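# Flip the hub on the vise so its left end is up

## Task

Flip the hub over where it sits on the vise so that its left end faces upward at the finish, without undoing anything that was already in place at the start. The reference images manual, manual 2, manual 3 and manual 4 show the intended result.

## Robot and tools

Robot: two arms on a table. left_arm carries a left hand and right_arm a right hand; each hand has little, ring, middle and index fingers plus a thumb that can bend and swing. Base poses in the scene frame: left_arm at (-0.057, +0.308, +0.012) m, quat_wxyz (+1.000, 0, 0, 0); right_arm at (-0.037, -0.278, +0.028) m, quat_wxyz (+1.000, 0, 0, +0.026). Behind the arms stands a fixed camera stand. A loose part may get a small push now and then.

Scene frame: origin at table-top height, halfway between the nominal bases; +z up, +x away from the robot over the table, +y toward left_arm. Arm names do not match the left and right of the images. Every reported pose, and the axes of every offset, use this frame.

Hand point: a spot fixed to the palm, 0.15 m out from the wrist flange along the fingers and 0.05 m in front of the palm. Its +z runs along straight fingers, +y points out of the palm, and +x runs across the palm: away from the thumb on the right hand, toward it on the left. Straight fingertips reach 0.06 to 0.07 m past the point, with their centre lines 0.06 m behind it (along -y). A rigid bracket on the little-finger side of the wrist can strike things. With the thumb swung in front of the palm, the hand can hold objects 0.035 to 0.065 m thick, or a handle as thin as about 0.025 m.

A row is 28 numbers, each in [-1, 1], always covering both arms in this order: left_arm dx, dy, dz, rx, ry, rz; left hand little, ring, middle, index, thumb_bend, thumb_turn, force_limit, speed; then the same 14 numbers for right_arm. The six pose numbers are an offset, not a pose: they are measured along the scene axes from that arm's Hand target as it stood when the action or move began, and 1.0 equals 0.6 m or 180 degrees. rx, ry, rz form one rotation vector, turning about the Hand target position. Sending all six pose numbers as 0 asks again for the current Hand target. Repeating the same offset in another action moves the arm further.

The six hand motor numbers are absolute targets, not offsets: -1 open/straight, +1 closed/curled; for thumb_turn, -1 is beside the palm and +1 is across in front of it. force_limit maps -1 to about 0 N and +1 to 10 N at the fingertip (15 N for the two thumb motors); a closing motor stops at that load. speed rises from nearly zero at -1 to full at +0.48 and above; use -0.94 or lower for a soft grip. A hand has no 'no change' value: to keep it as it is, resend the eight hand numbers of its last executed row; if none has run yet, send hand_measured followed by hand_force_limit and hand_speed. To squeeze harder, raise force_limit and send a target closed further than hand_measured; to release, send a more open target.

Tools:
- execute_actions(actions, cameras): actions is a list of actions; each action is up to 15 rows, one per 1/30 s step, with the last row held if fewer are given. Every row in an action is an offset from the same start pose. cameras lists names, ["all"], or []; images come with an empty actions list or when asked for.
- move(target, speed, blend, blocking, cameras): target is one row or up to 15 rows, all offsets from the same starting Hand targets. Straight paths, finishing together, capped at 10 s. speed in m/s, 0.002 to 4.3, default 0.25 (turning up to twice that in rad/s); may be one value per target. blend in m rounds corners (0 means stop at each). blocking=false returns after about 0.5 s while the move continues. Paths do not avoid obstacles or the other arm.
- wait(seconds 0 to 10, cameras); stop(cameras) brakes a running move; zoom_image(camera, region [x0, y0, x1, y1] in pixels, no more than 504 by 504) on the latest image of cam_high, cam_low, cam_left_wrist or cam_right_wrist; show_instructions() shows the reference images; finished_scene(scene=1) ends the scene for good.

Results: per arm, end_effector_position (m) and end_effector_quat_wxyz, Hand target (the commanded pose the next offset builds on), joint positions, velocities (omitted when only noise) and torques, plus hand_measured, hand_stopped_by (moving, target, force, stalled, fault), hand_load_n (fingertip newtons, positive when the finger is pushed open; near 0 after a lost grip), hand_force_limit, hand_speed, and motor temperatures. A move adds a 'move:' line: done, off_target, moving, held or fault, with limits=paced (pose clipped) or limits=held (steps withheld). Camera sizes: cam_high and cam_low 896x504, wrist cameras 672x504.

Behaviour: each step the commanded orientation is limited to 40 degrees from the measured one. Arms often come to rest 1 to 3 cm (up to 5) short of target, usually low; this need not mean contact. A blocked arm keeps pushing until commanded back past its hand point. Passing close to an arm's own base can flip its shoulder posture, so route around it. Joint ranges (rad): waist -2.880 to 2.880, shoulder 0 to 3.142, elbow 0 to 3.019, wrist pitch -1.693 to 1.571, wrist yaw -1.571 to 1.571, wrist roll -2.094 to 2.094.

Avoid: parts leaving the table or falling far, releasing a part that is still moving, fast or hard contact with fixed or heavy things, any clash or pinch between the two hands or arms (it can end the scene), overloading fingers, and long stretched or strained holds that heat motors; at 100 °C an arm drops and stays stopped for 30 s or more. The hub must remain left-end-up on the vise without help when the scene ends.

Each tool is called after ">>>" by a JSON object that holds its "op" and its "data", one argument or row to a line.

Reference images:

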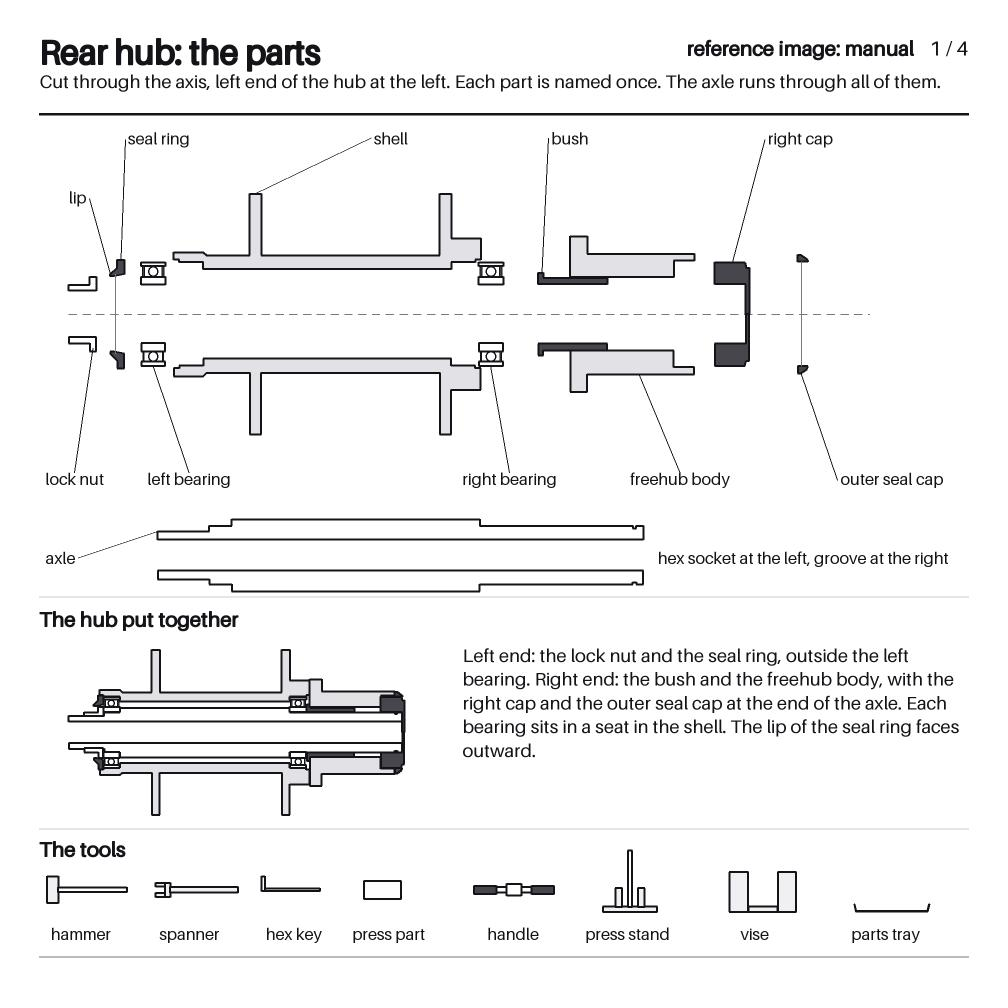

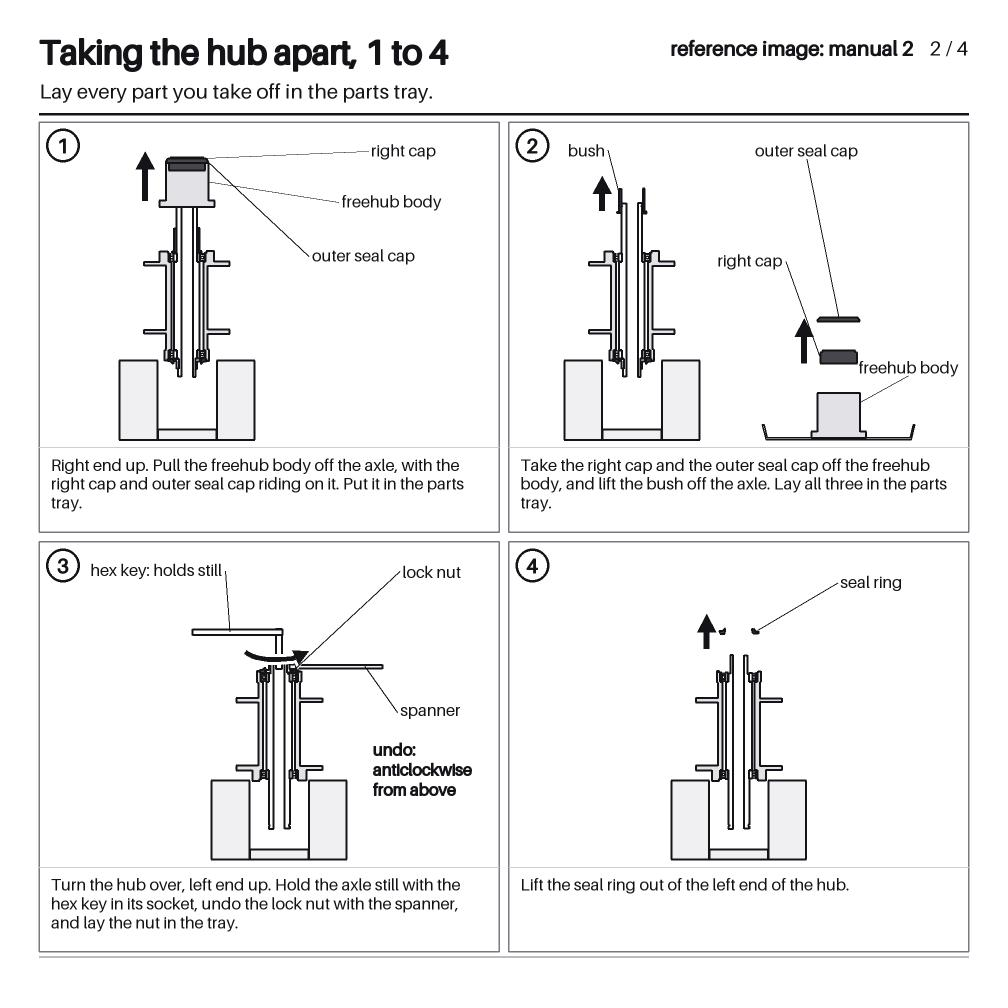

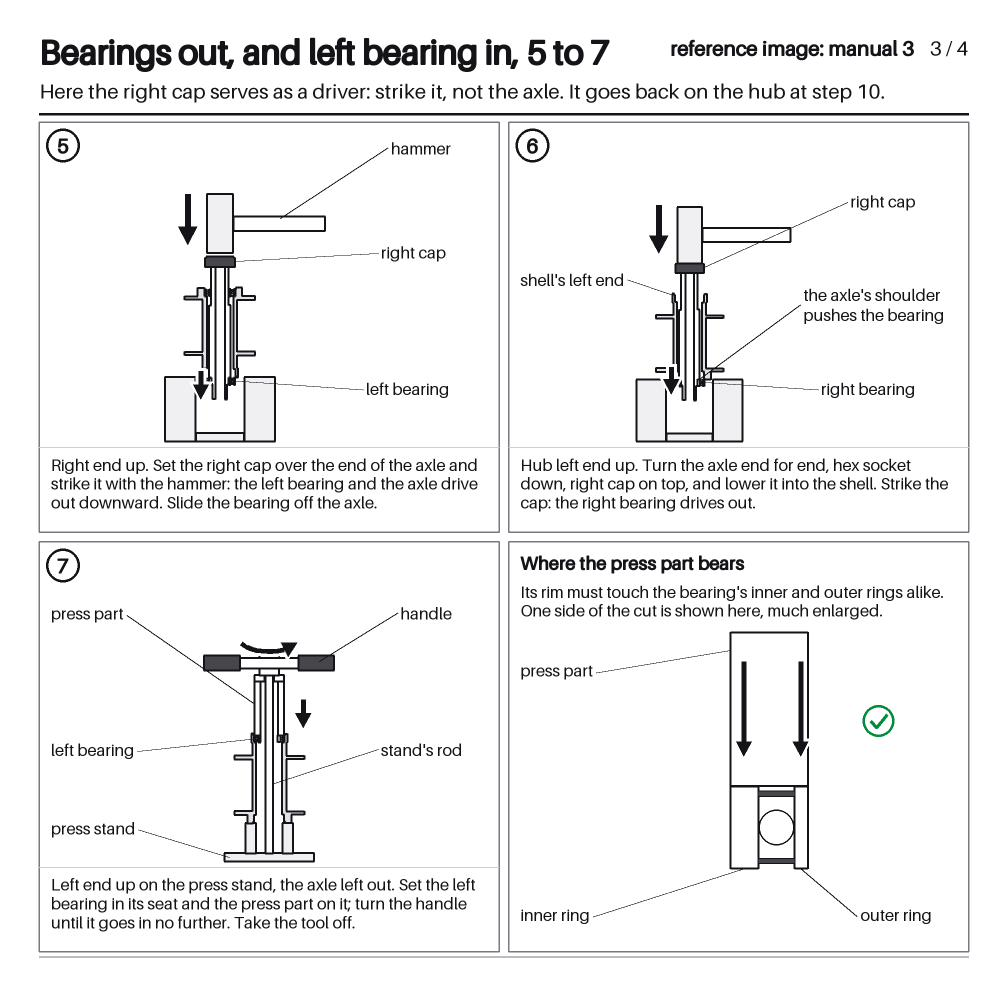

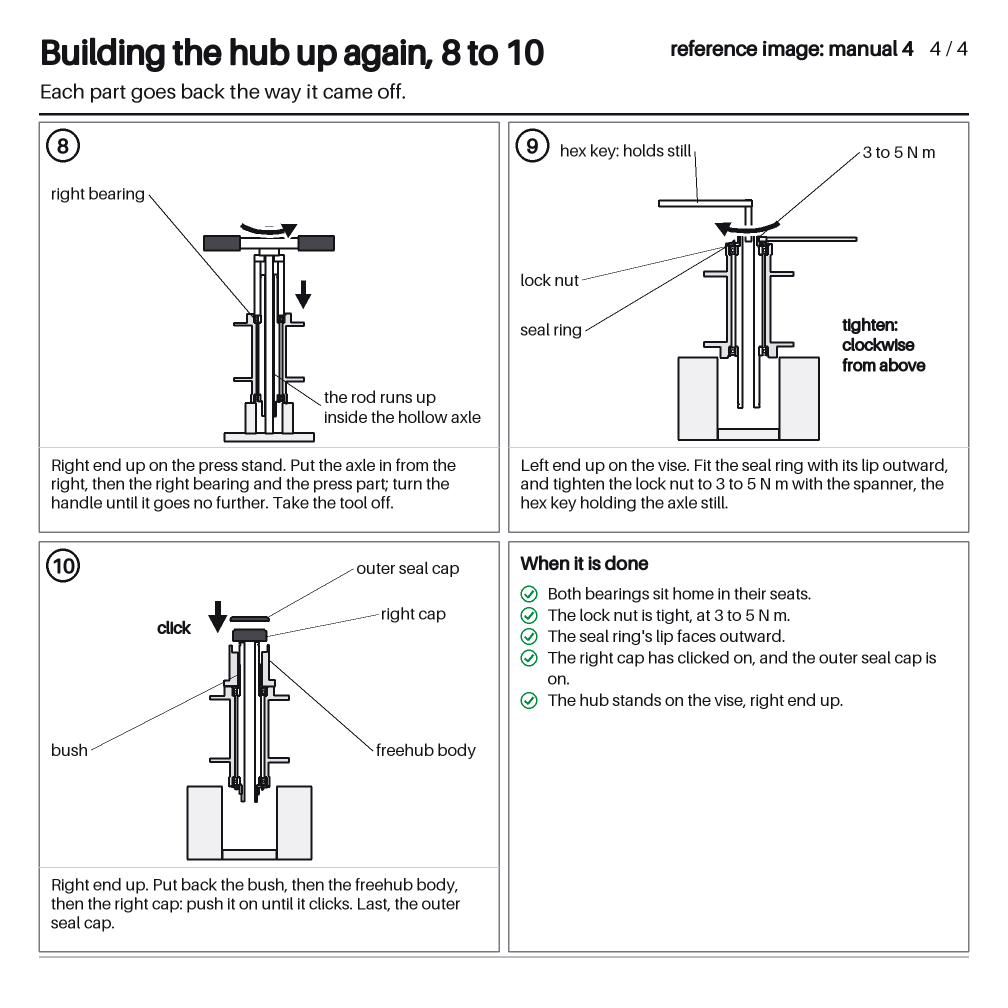

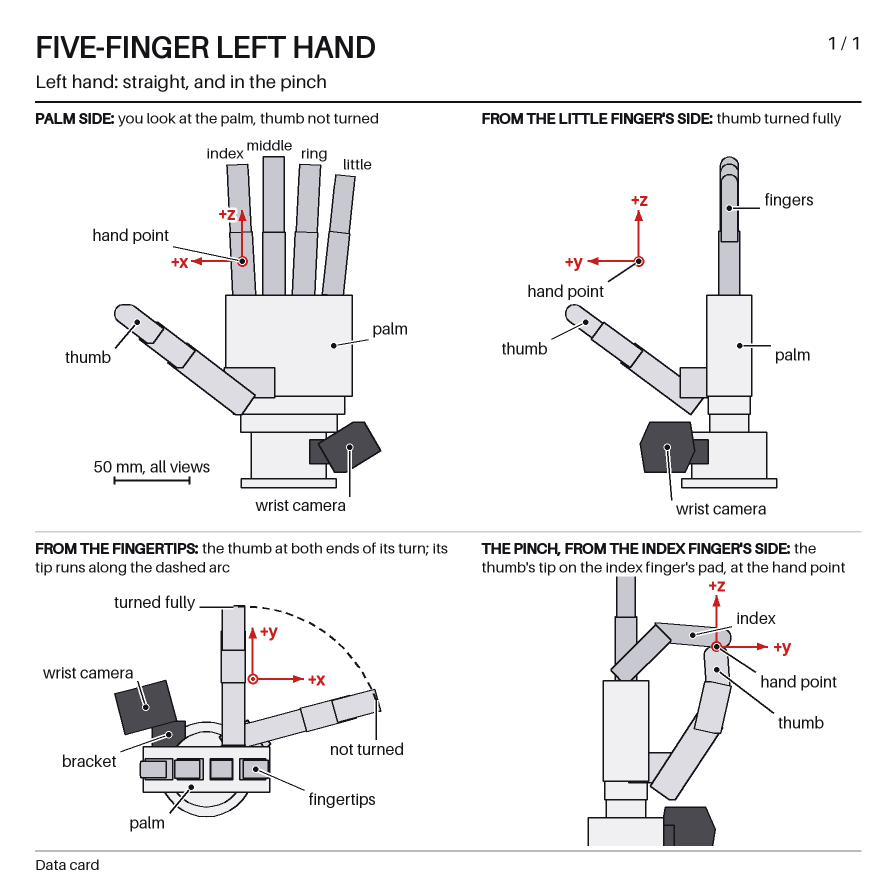

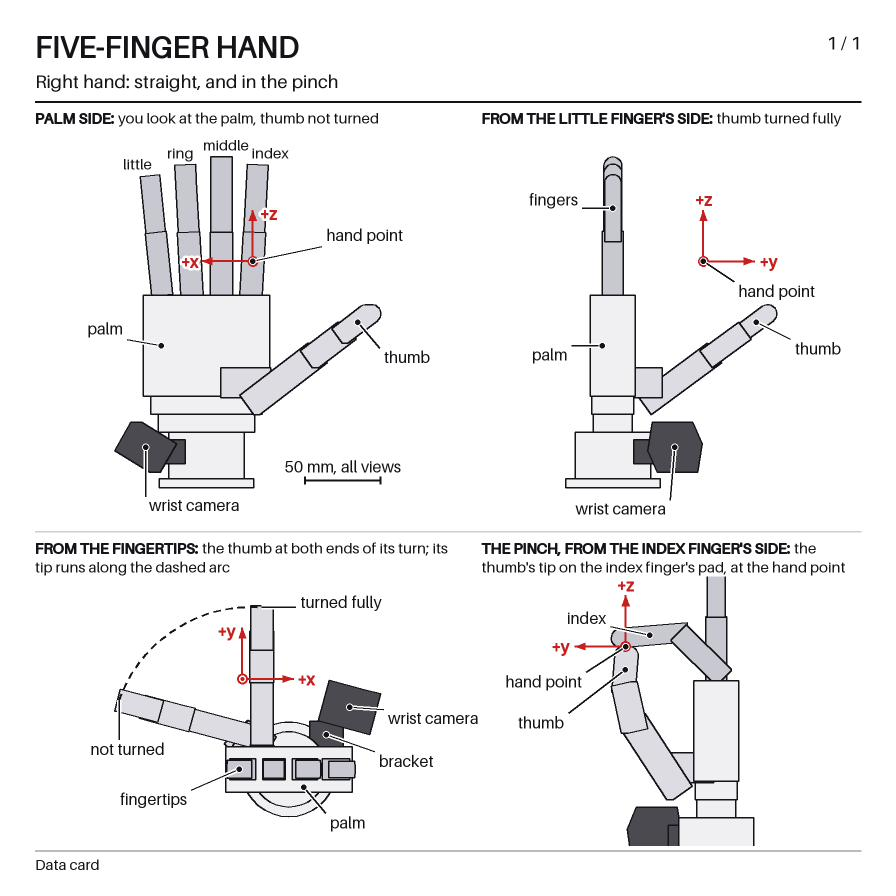

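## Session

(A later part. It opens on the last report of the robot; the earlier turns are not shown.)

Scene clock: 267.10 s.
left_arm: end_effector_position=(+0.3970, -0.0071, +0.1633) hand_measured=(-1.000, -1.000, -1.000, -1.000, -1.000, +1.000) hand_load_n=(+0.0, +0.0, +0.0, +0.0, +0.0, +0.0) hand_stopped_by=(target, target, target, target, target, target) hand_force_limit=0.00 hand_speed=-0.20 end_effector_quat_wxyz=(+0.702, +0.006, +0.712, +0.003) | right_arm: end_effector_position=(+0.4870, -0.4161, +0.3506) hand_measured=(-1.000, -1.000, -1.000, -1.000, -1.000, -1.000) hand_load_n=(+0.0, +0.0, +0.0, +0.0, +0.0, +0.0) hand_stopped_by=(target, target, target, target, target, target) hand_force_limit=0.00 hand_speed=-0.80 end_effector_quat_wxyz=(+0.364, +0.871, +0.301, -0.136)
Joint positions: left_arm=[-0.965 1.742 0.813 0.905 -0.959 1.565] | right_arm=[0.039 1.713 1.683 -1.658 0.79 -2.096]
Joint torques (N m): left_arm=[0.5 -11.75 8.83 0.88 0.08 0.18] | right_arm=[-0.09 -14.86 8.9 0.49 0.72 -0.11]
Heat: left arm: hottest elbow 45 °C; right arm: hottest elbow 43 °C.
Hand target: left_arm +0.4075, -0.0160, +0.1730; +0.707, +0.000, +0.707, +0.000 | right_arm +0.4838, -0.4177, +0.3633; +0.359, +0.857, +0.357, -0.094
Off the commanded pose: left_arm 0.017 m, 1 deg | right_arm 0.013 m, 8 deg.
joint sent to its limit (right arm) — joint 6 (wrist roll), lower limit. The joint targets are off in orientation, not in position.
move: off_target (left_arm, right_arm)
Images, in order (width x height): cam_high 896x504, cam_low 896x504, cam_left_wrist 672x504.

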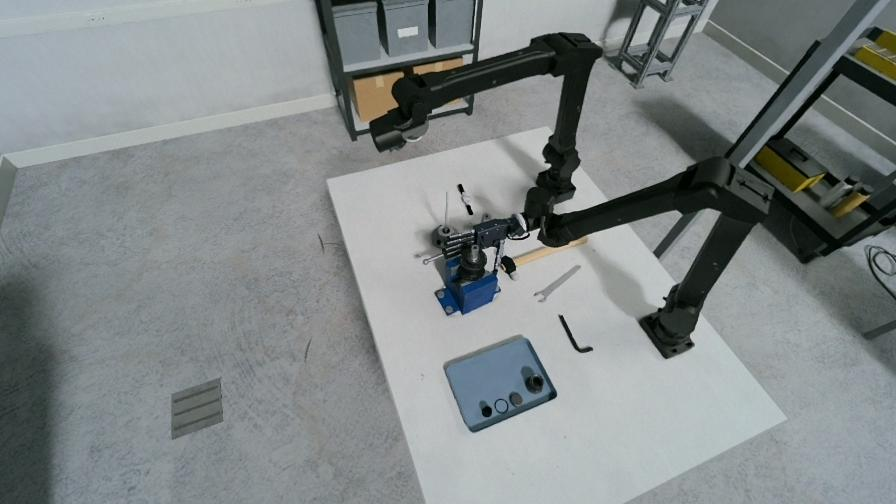

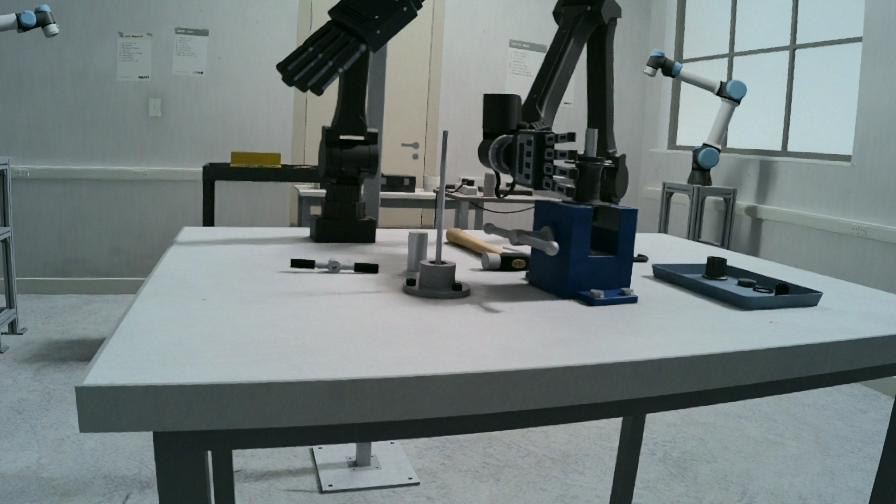

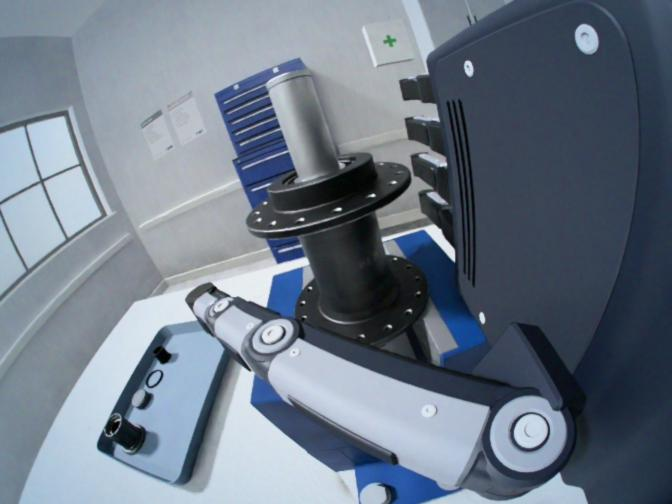

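>>> {"op": "move", "data": {
  "target": [
    [0.018,-0.008,0.0,0,0,0,-1,-1,-1,-1,-1,1,0,-0.4,0,0,0,0,0,0,-1,-1,-1,-1,-1,-1,0,-0.8],
    [0.018,-0.008,0.0,0,0,0,-1,-1,-0.3,-0.3,-0.6,1,0,-0.4,0,0,0,0,0,0,-1,-1,-1,-1,-1,-1,0,-0.8]
  ],
  "cameras": ["cam_high","cam_low","cam_left_wrist"],
  "speed": 0.1
}}

>>> {"op": "zoom_image", "data": {
  "camera": "cam_low",
  "region": [480, 80, 680, 280]
}}

>>> {"op": "zoom_image", "data": {
  "camera": "cam_high",
  "region": [430, 190, 580, 310]
}}

>>> {"op": "zoom_image", "data": {
  "camera": "cam_left_wrist",
  "region": [170, 80, 500, 410]
}}

Scene clock: 283.43 s.
left_arm: end_effector_position=(+0.4065, -0.0134, +0.1637) hand_measured=(-1.000, -1.000, -0.300, -0.300, -0.600, +1.000) hand_load_n=(+0.0, +0.0, +0.0, +0.0, +0.0, +0.0) hand_stopped_by=(target, target, target, target, target, target) hand_force_limit=0.00 hand_speed=-0.40 end_effector_quat_wxyz=(+0.702, +0.007, +0.712, +0.001) | right_arm: end_effector_position=(+0.4870, -0.4161, +0.3506) hand_measured=(-1.000, -1.000, -1.000, -1.000, -1.000, -1.000) hand_load_n=(+0.0, +0.5, +0.0, +0.0, +0.0, +0.5) hand_stopped_by=(target, target, target, target, target, target) hand_force_limit=0.00 hand_speed=-0.80 end_effector_quat_wxyz=(+0.364, +0.871, +0.301, -0.136)
Joint positions: left_arm=[-0.955 1.759 0.842 0.894 -0.946 1.565] | right_arm=[0.039 1.713 1.683 -1.658 0.79 -2.096]
Joint torques (N m): left_arm=[0.79 -11.11 9.14 0.95 0.05 0.21] | right_arm=[-0.44 -14.56 9.17 0.54 0.72 -0.12]
Heat: left arm: hottest elbow 45 °C; right arm: hottest elbow 43 °C.
Hand target: left_arm +0.4183, -0.0210, +0.1731; +0.707, +0.000, +0.707, +0.000 | right_arm +0.4838, -0.4177, +0.3633; +0.359, +0.857, +0.357, -0.094
Off the commanded pose: left_arm 0.017 m, 1 deg | right_arm 0.013 m, 8 deg.
joint sent to its limit (right arm) — joint 6 (wrist roll), lower limit. The joint targets are off in orientation, not in position.
move: off_target (left_arm, right_arm); target 2's new numbers were sent with left_arm's hand 0.017 m and 1 deg from that target
Images, in order (width x height): cam_high 896x504, cam_low 896x504, cam_left_wrist 672x504.

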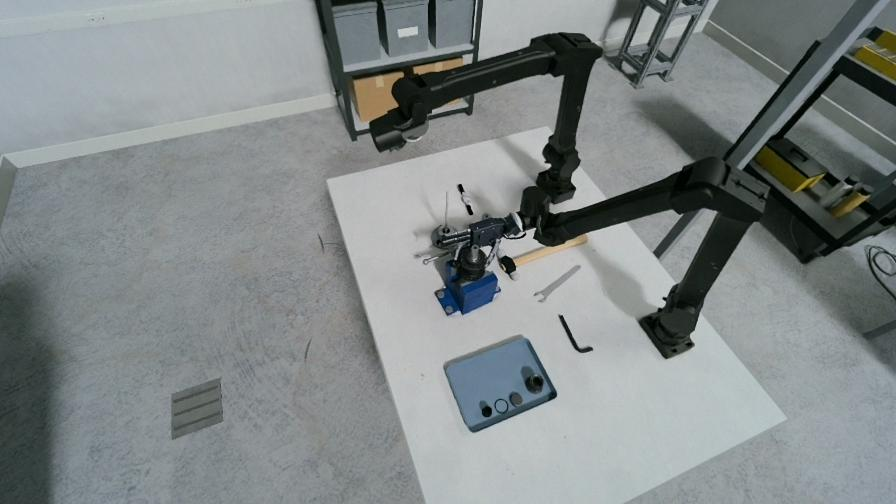

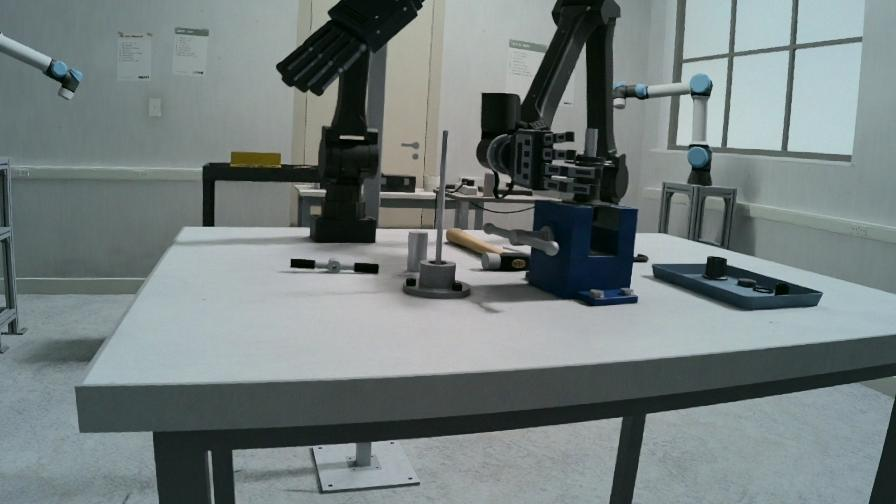

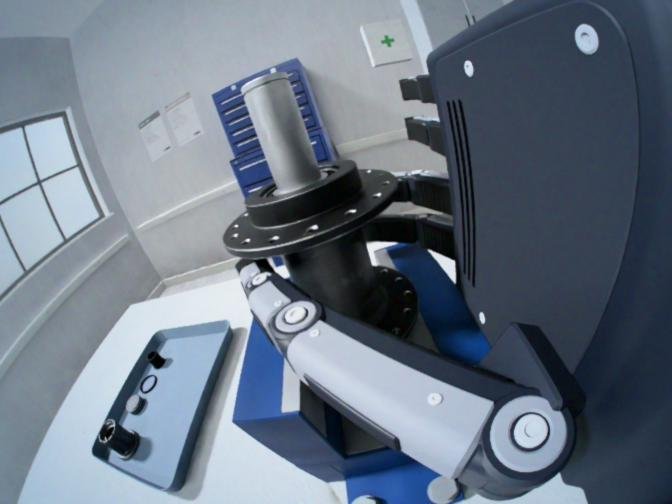

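Scaled by 2.520 from the camera's 896x504 image, which has a finer 1280x720 frame.

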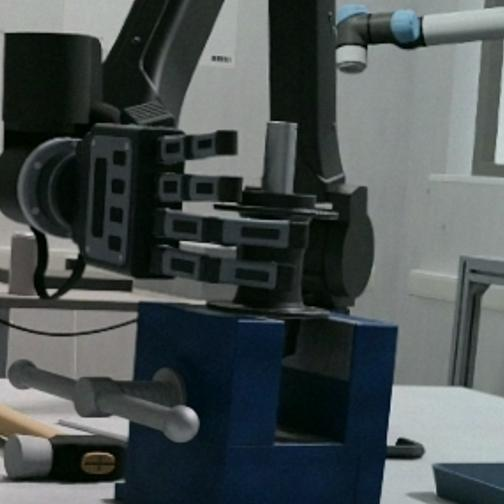

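Scaled by 3.360 from the camera's 896x504 image, which has a finer 1280x720 frame.

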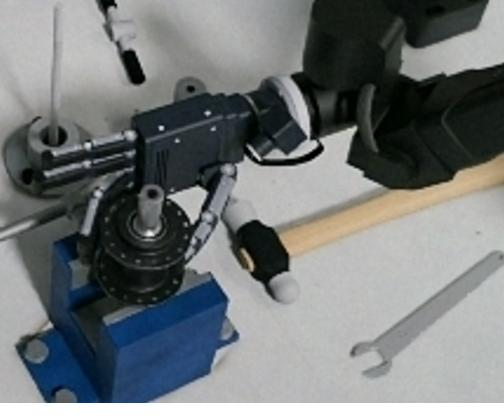

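Scaled by 1.527 from the camera's 672x504 image, which has a finer 960x720 frame.

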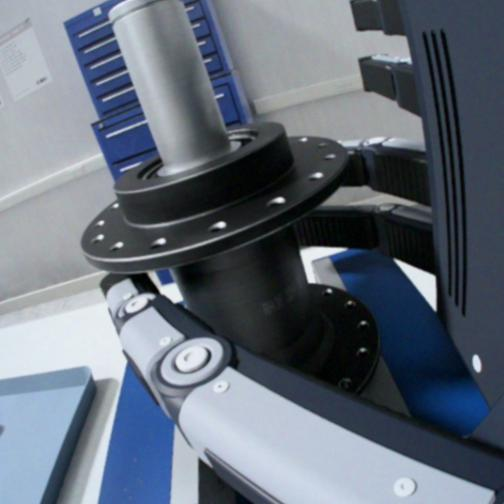

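>>> {"op": "move", "data": {
  "target": [0,0,0.0,0,0,0,-1,-1,1,1,1,1,-0.1,-0.88,0,0,0,0,0,0,-1,-1,-1,-1,-1,-1,0,-0.8],
  "cameras": ["cam_high","cam_low","cam_left_wrist"],
  "speed": 0.1
}}

>>> {"op": "zoom_image", "data": {
  "camera": "cam_low",
  "region": [480, 80, 680, 280]
}}

>>> {"op": "zoom_image", "data": {
  "camera": "cam_left_wrist",
  "region": [170, 80, 500, 410]
}}

Scene clock: 290.00 s.
left_arm: end_effector_position=(+0.4065, -0.0120, +0.1638) hand_measured=(-1.000, -1.000, -0.036, -0.058, -0.468, +1.000) hand_load_n=(+0.0, +0.5, +5.0, +1.5, +7.0, +1.5) hand_stopped_by=(target, target, force, force, force, target) hand_force_limit=-0.10 hand_speed=-0.88 end_effector_quat_wxyz=(+0.702, +0.006, +0.712, +0.004) | right_arm: end_effector_position=(+0.4870, -0.4161, +0.3506) hand_measured=(-1.000, -1.000, -1.000, -1.000, -1.000, -1.000) hand_load_n=(+0.0, +0.0, +0.0, +0.0, -0.5, +0.0) hand_stopped_by=(target, target, target, target, target, target) hand_force_limit=0.00 hand_speed=-0.80 end_effector_quat_wxyz=(+0.364, +0.871, +0.301, -0.136)
Joint positions: left_arm=[-0.955 1.759 0.842 0.894 -0.951 1.565] | right_arm=[0.039 1.713 1.683 -1.658 0.79 -2.096]
Joint torques (N m): left_arm=[0.56 -11.34 9.01 1.09 0.3 0.2] | right_arm=[-0.32 -14.51 8.98 0.51 0.72 -0.11]
Heat: left arm: hottest elbow 46 °C; right arm: hottest elbow 43 °C.
Hand target: left_arm +0.4184, -0.0208, +0.1732; +0.707, +0.000, +0.707, +0.000 | right_arm +0.4838, -0.4177, +0.3633; +0.359, +0.857, +0.357, -0.094
Off the commanded pose: left_arm 0.017 m, 1 deg | right_arm 0.013 m, 8 deg.
joint sent to its limit (right arm) — joint 6 (wrist roll), lower limit. The joint targets are off in orientation, not in position.
move: off_target (left_arm, right_arm)
Images, in order (width x height): cam_high 896x504, cam_low 896x504, cam_left_wrist 672x504.

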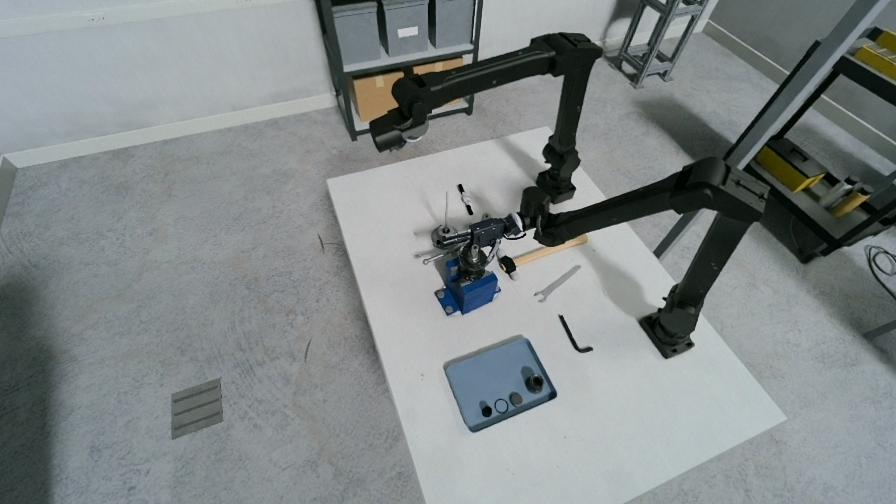

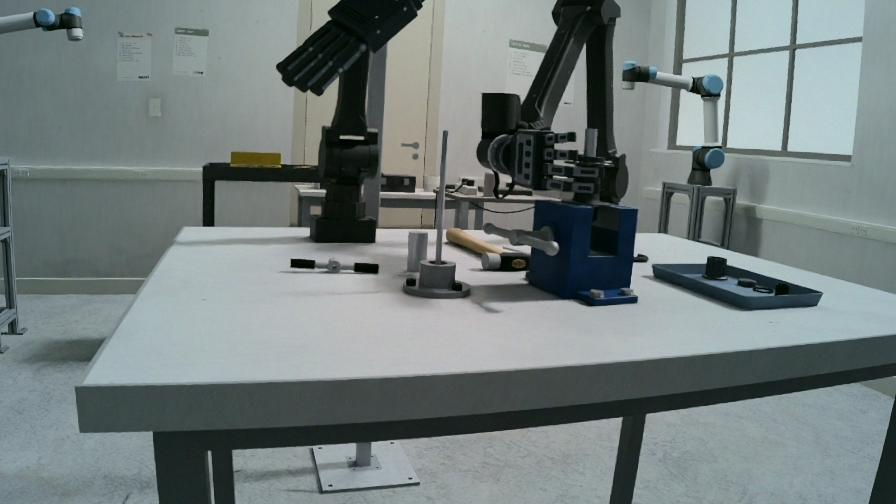

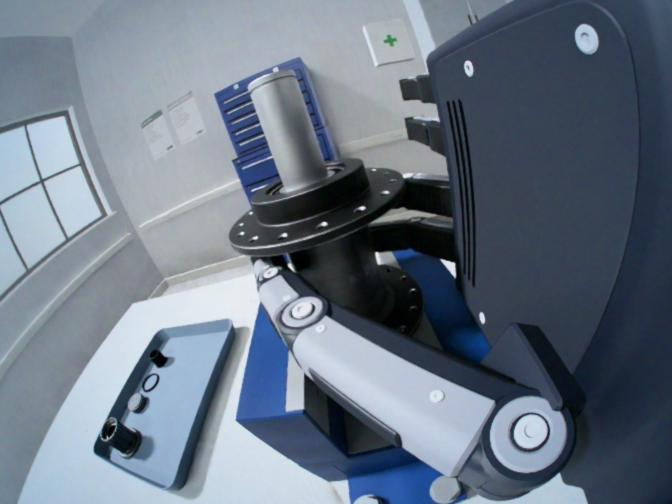

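Scaled by 2.520 from the camera's 896x504 image, which has a finer 1280x720 frame.

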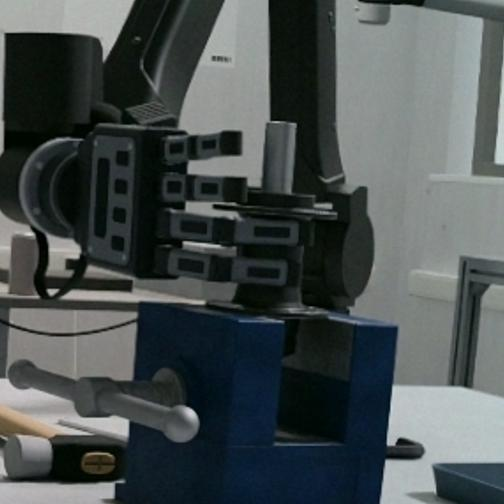

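Scaled by 1.527 from the camera's 672x504 image, which has a finer 960x720 frame.

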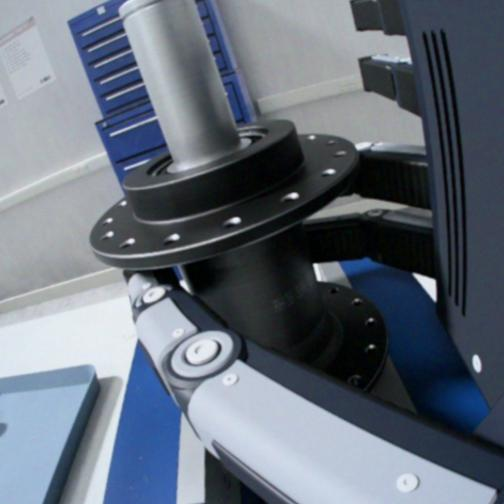

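>>> {"op": "move", "data": {
  "target": [0,0,0.0,0,0,0,-1,-1,0.9,0.9,0.9,1,0.4,-0.88,0,0,0,0,0,0,-1,-1,-1,-1,-1,-1,0,-0.8],
  "cameras": ["cam_left_wrist"],
  "speed": 0.1
}}

Scene clock: 292.87 s.
left_arm: end_effector_position=(+0.4070, -0.0124, +0.1636) hand_measured=(-1.000, -1.000, -0.016, -0.026, -0.430, +1.000) hand_load_n=(+0.0, +0.0, +4.0, +5.0, +9.5, +1.0) hand_stopped_by=(target, target, force, force, force, target) hand_force_limit=0.40 hand_speed=-0.88 end_effector_quat_wxyz=(+0.702, +0.007, +0.712, +0.003) | right_arm: end_effector_position=(+0.4870, -0.4161, +0.3506) hand_measured=(-1.000, -1.000, -1.000, -1.000, -1.000, -1.000) hand_load_n=(+0.0, +0.0, +0.0, +0.0, +0.0, +0.0) hand_stopped_by=(target, target, target, target, target, target) hand_force_limit=0.00 hand_speed=-0.80 end_effector_quat_wxyz=(+0.364, +0.871, +0.301, -0.136)
Joint positions: left_arm=[-0.954 1.76 0.842 0.894 -0.948 1.565] | right_arm=[0.039 1.713 1.683 -1.658 0.79 -2.096]
Joint torques (N m): left_arm=[0.5 -11.34 9.03 0.98 0.11 0.18] | right_arm=[-0.21 -14.68 8.99 0.55 0.69 -0.11]
Heat: left arm: hottest elbow 46 °C; right arm: hottest elbow 43 °C.
Hand target: left_arm +0.4184, -0.0209, +0.1731; +0.707, +0.000, +0.707, +0.000 | right_arm +0.4838, -0.4177, +0.3633; +0.359, +0.857, +0.357, -0.094
Off the commanded pose: left_arm 0.017 m, 1 deg | right_arm 0.013 m, 8 deg.
joint sent to its limit (right arm) — joint 6 (wrist roll), lower limit. The joint targets are off in orientation, not in position.
move: off_target (left_arm, right_arm)
Images, in order (width x height): cam_left_wrist 672x504.

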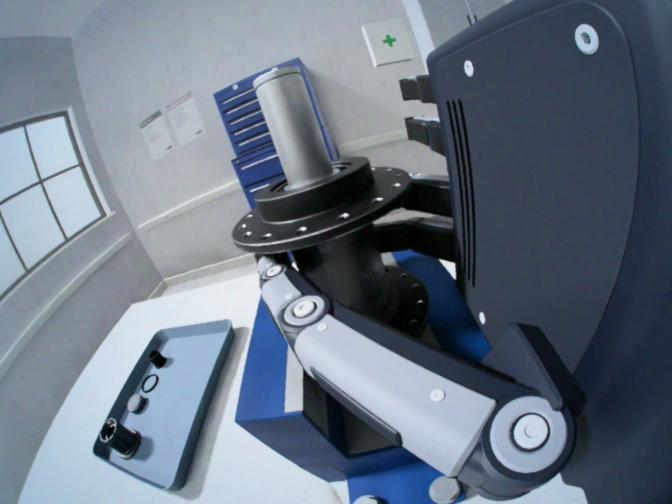

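>>> {"op": "move", "data": {
  "target": [0,0,0.1,0,0,0,-1,-1,0.9,0.9,0.9,1,0.4,-0.88,0,0,0,0,0,0,-1,-1,-1,-1,-1,-1,0,-0.8],
  "cameras": ["cam_high","cam_low","cam_left_wrist"],
  "speed": 0.08
}}

>>> {"op": "zoom_image", "data": {
  "camera": "cam_low",
  "region": [480, 50, 680, 250]
}}

>>> {"op": "zoom_image", "data": {
  "camera": "cam_high",
  "region": [430, 190, 580, 310]
}}

Scene clock: 298.20 s.
left_arm: end_effector_position=(+0.4035, -0.0087, +0.1744) hand_measured=(-1.000, -1.000, -0.016, -0.026, -0.428, +1.000) hand_load_n=(+0.0, +0.0, +0.0, +3.0, +3.0, +2.0) hand_stopped_by=(target, target, force, force, force, target) hand_force_limit=0.40 hand_speed=-0.88 end_effector_quat_wxyz=(+0.679, +0.035, +0.733, +0.027) | right_arm: end_effector_position=(+0.4870, -0.4161, +0.3506) hand_measured=(-1.000, -1.000, -1.000, -1.000, -1.000, -1.000) hand_load_n=(+0.0, +0.0, +0.0, +0.0, +0.0, +0.0) hand_stopped_by=(target, target, target, target, target, target) hand_force_limit=0.00 hand_speed=-0.80 end_effector_quat_wxyz=(+0.364, +0.871, +0.301, -0.136)
Joint positions: left_arm=[-0.954 1.695 0.85 0.715 -0.941 1.554] | right_arm=[0.039 1.713 1.683 -1.658 0.79 -2.096]
Joint torques (N m): left_arm=[1.03 -16.91 11.36 1.51 -0.36 0.24] | right_arm=[-0.15 -14.8 8.95 0.58 0.73 -0.11]
Heat: left arm: hottest elbow 47 °C; right arm: hottest elbow 43 °C.
Hand target: left_arm +0.4183, -0.0208, +0.2332; +0.708, +0.000, +0.707, +0.000 | right_arm +0.4838, -0.4177, +0.3633; +0.359, +0.857, +0.357, -0.094
Off the commanded pose: left_arm 0.062 m, 7 deg | right_arm 0.013 m, 8 deg.
joint sent to its limit (right arm) — joint 6 (wrist roll), lower limit. The joint targets are off in orientation, not in position.
move: off_target (left_arm, right_arm)
Images, in order (width x height): cam_high 896x504, cam_low 896x504, cam_left_wrist 672x504.

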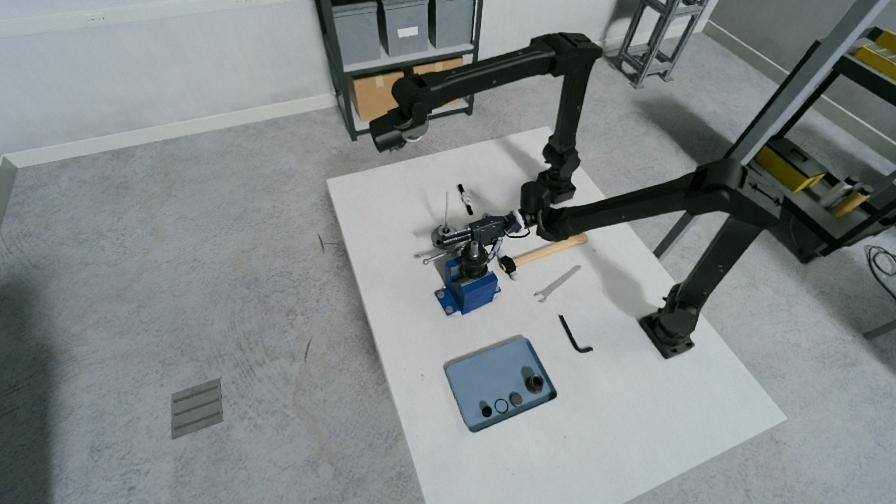

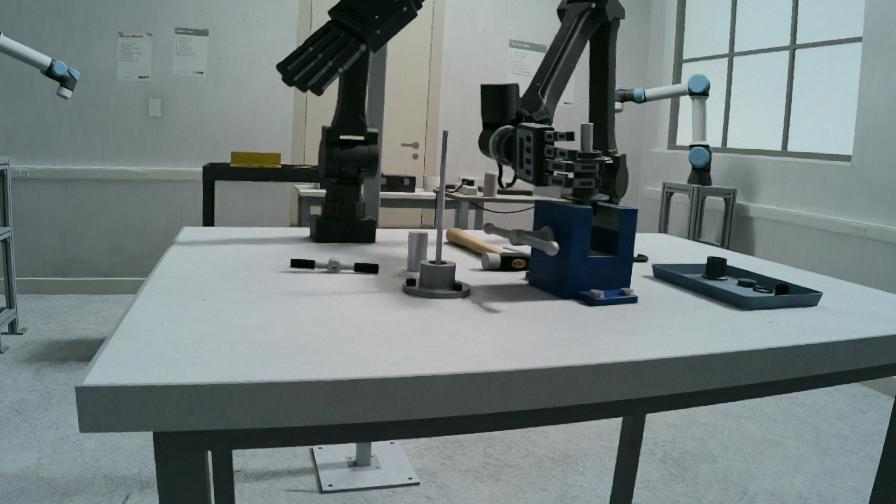

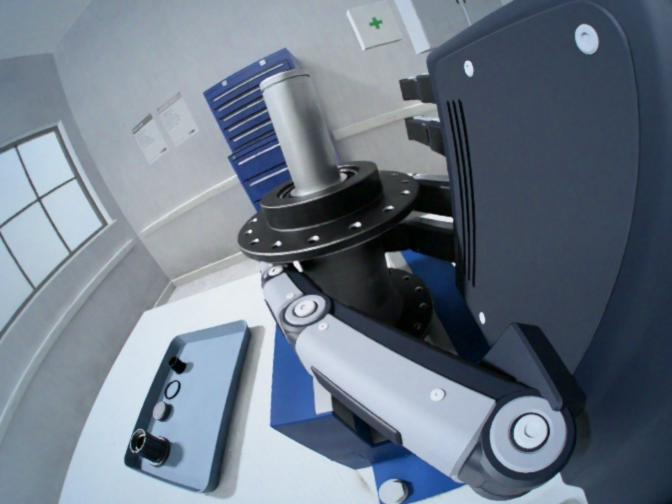

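Scaled by 2.520 from the camera's 896x504 image, which has a finer 1280x720 frame.

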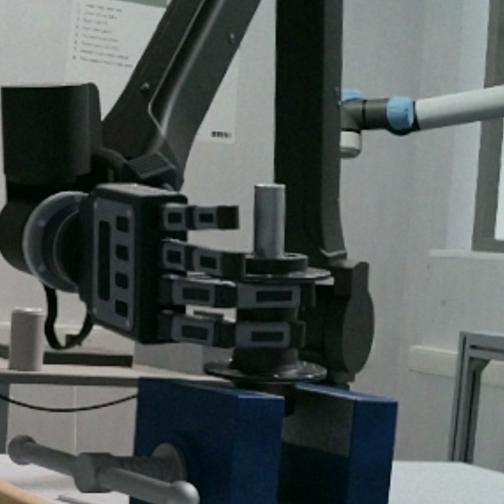

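Scaled by 3.360 from the camera's 896x504 image, which has a finer 1280x720 frame.

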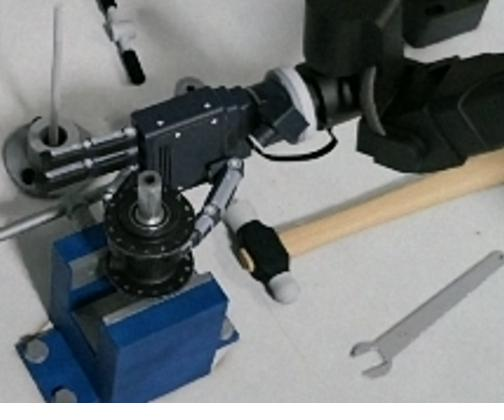

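>>> {"op": "move", "data": {
  "target": [0,0,0,0,0,0,-1,-1,0.85,0.85,0.85,1,0.5,-0.88,0,0,0,0,0,0,-1,-1,-1,-1,-1,-1,0,-0.8],
  "speed": 0.08
}}

>>> {"op": "move", "data": {
  "target": [0,0,0.04,0,0,0,-1,-1,0.85,0.85,0.85,1,0.5,-0.88,0,0,0,0,0,0,-1,-1,-1,-1,-1,-1,0,-0.8],
  "cameras": ["cam_high","cam_low","cam_left_wrist"],
  "speed": 0.08
}}

>>> {"op": "zoom_image", "data": {
  "camera": "cam_low",
  "region": [480, 50, 680, 250]
}}

Scene clock: 304.87 s.
left_arm: end_effector_position=(+0.4035, -0.0087, +0.1743) hand_measured=(-1.000, -1.000, +0.026, +0.004, -0.420, +1.000) hand_load_n=(+0.0, +0.0, +8.5, +5.0, +12.5, +2.0) hand_stopped_by=(target, target, force, force, force, target) hand_force_limit=0.50 hand_speed=-0.88 end_effector_quat_wxyz=(+0.679, +0.035, +0.733, +0.027) | right_arm: end_effector_position=(+0.4870, -0.4161, +0.3506) hand_measured=(-1.000, -1.000, -1.000, -1.000, -1.000, -1.000) hand_load_n=(+0.0, +0.0, +0.0, +0.0, +0.0, +0.0) hand_stopped_by=(target, target, target, target, target, target) hand_force_limit=0.00 hand_speed=-0.80 end_effector_quat_wxyz=(+0.364, +0.871, +0.301, -0.136)
Joint positions: left_arm=[-0.954 1.695 0.85 0.714 -0.941 1.554] | right_arm=[0.039 1.713 1.683 -1.658 0.79 -2.096]
Joint torques (N m): left_arm=[0.85 -16.26 11.26 1.54 -0.34 0.29] | right_arm=[-0.21 -14.33 9.09 0.61 0.72 -0.11]
Heat: left arm: hottest elbow 46 °C; right arm: hottest elbow 43 °C.
Hand target: left_arm +0.4183, -0.0208, +0.2331; +0.707, +0.000, +0.707, +0.000 | right_arm +0.4838, -0.4177, +0.3633; +0.359, +0.857, +0.357, -0.094
Off the commanded pose: left_arm 0.062 m, 7 deg | right_arm 0.013 m, 8 deg.
joint sent to its limit (right arm) — joint 6 (wrist roll), lower limit. The joint targets are off in orientation, not in position.
move: off_target (left_arm, right_arm)

Scene clock: 305.97 s.
left_arm: end_effector_position=(+0.4031, -0.0083, +0.1952) hand_measured=(-1.000, -1.000, +0.026, +0.004, -0.420, +1.000) hand_load_n=(+0.0, +0.0, +9.0, +5.0, +12.5, +2.0) hand_stopped_by=(target, target, force, force, force, target) hand_force_limit=0.50 hand_speed=-0.88 end_effector_quat_wxyz=(+0.678, +0.035, +0.734, +0.027) | right_arm: end_effector_position=(+0.4870, -0.4161, +0.3506) hand_measured=(-1.000, -1.000, -1.000, -1.000, -1.000, -1.000) hand_load_n=(+0.0, +0.0, +0.0, +0.0, +0.0, +0.0) hand_stopped_by=(target, target, target, target, target, target) hand_force_limit=0.00 hand_speed=-0.80 end_effector_quat_wxyz=(+0.364, +0.871, +0.301, -0.136)
Joint positions: left_arm=[-0.954 1.646 0.865 0.646 -0.941 1.549] | right_arm=[0.039 1.713 1.683 -1.658 0.79 -2.096]
Joint torques (N m): left_arm=[0.03 -15.74 12.11 1.39 -0.36 0.37] | right_arm=[-0.21 -14.1 8.9 0.55 0.76 -0.13]
Heat: left arm: hottest elbow 47 °C; right arm: hottest elbow 43 °C.
Hand target: left_arm +0.4183, -0.0208, +0.2570; +0.707, +0.000, +0.707, +0.000 | right_arm +0.4838, -0.4177, +0.3633; +0.359, +0.857, +0.357, -0.094
Off the commanded pose: left_arm 0.065 m, 7 deg | right_arm 0.013 m, 8 deg.
joint sent to its limit (right arm) — joint 6 (wrist roll), lower limit. The joint targets are off in orientation, not in position.
move: off_target (left_arm, right_arm)
Images, in order (width x height): cam_high 896x504, cam_low 896x504, cam_left_wrist 672x504.

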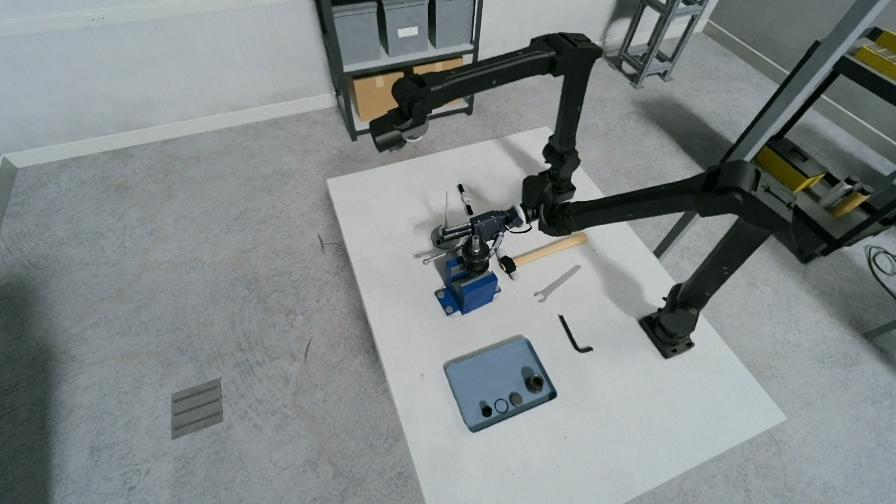

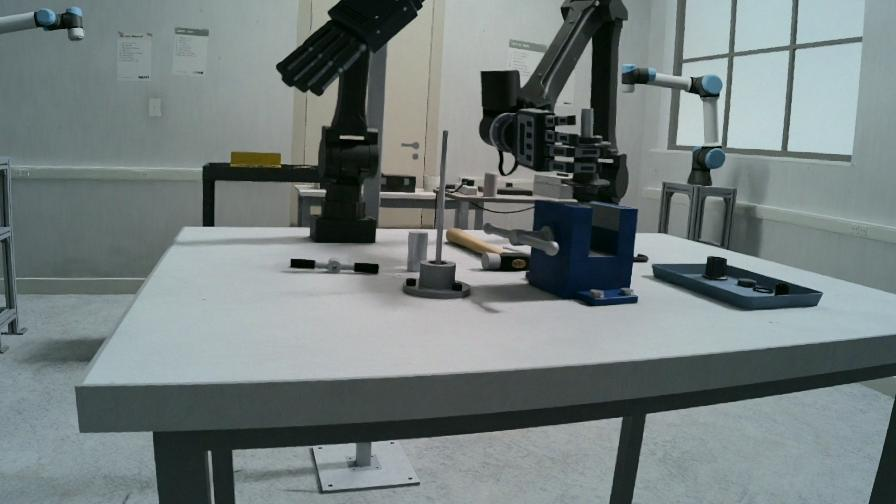

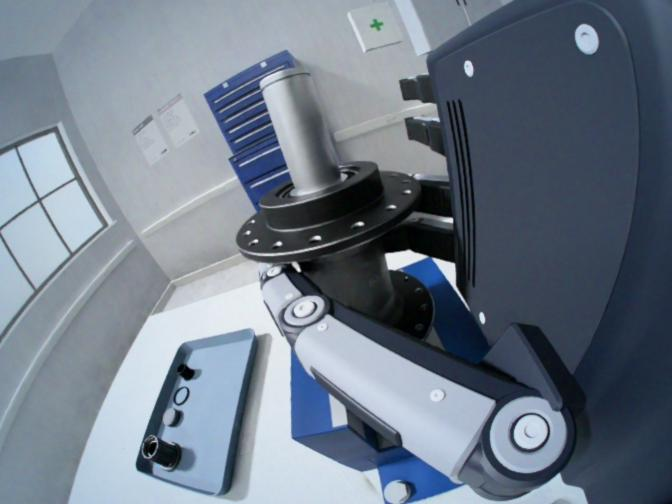

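Scaled by 2.520 from the camera's 896x504 image, which has a finer 1280x720 frame.

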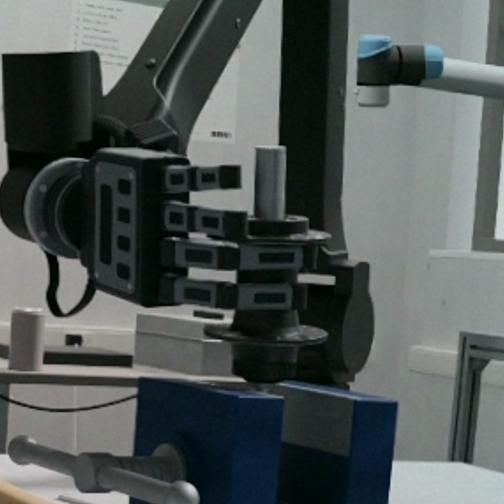

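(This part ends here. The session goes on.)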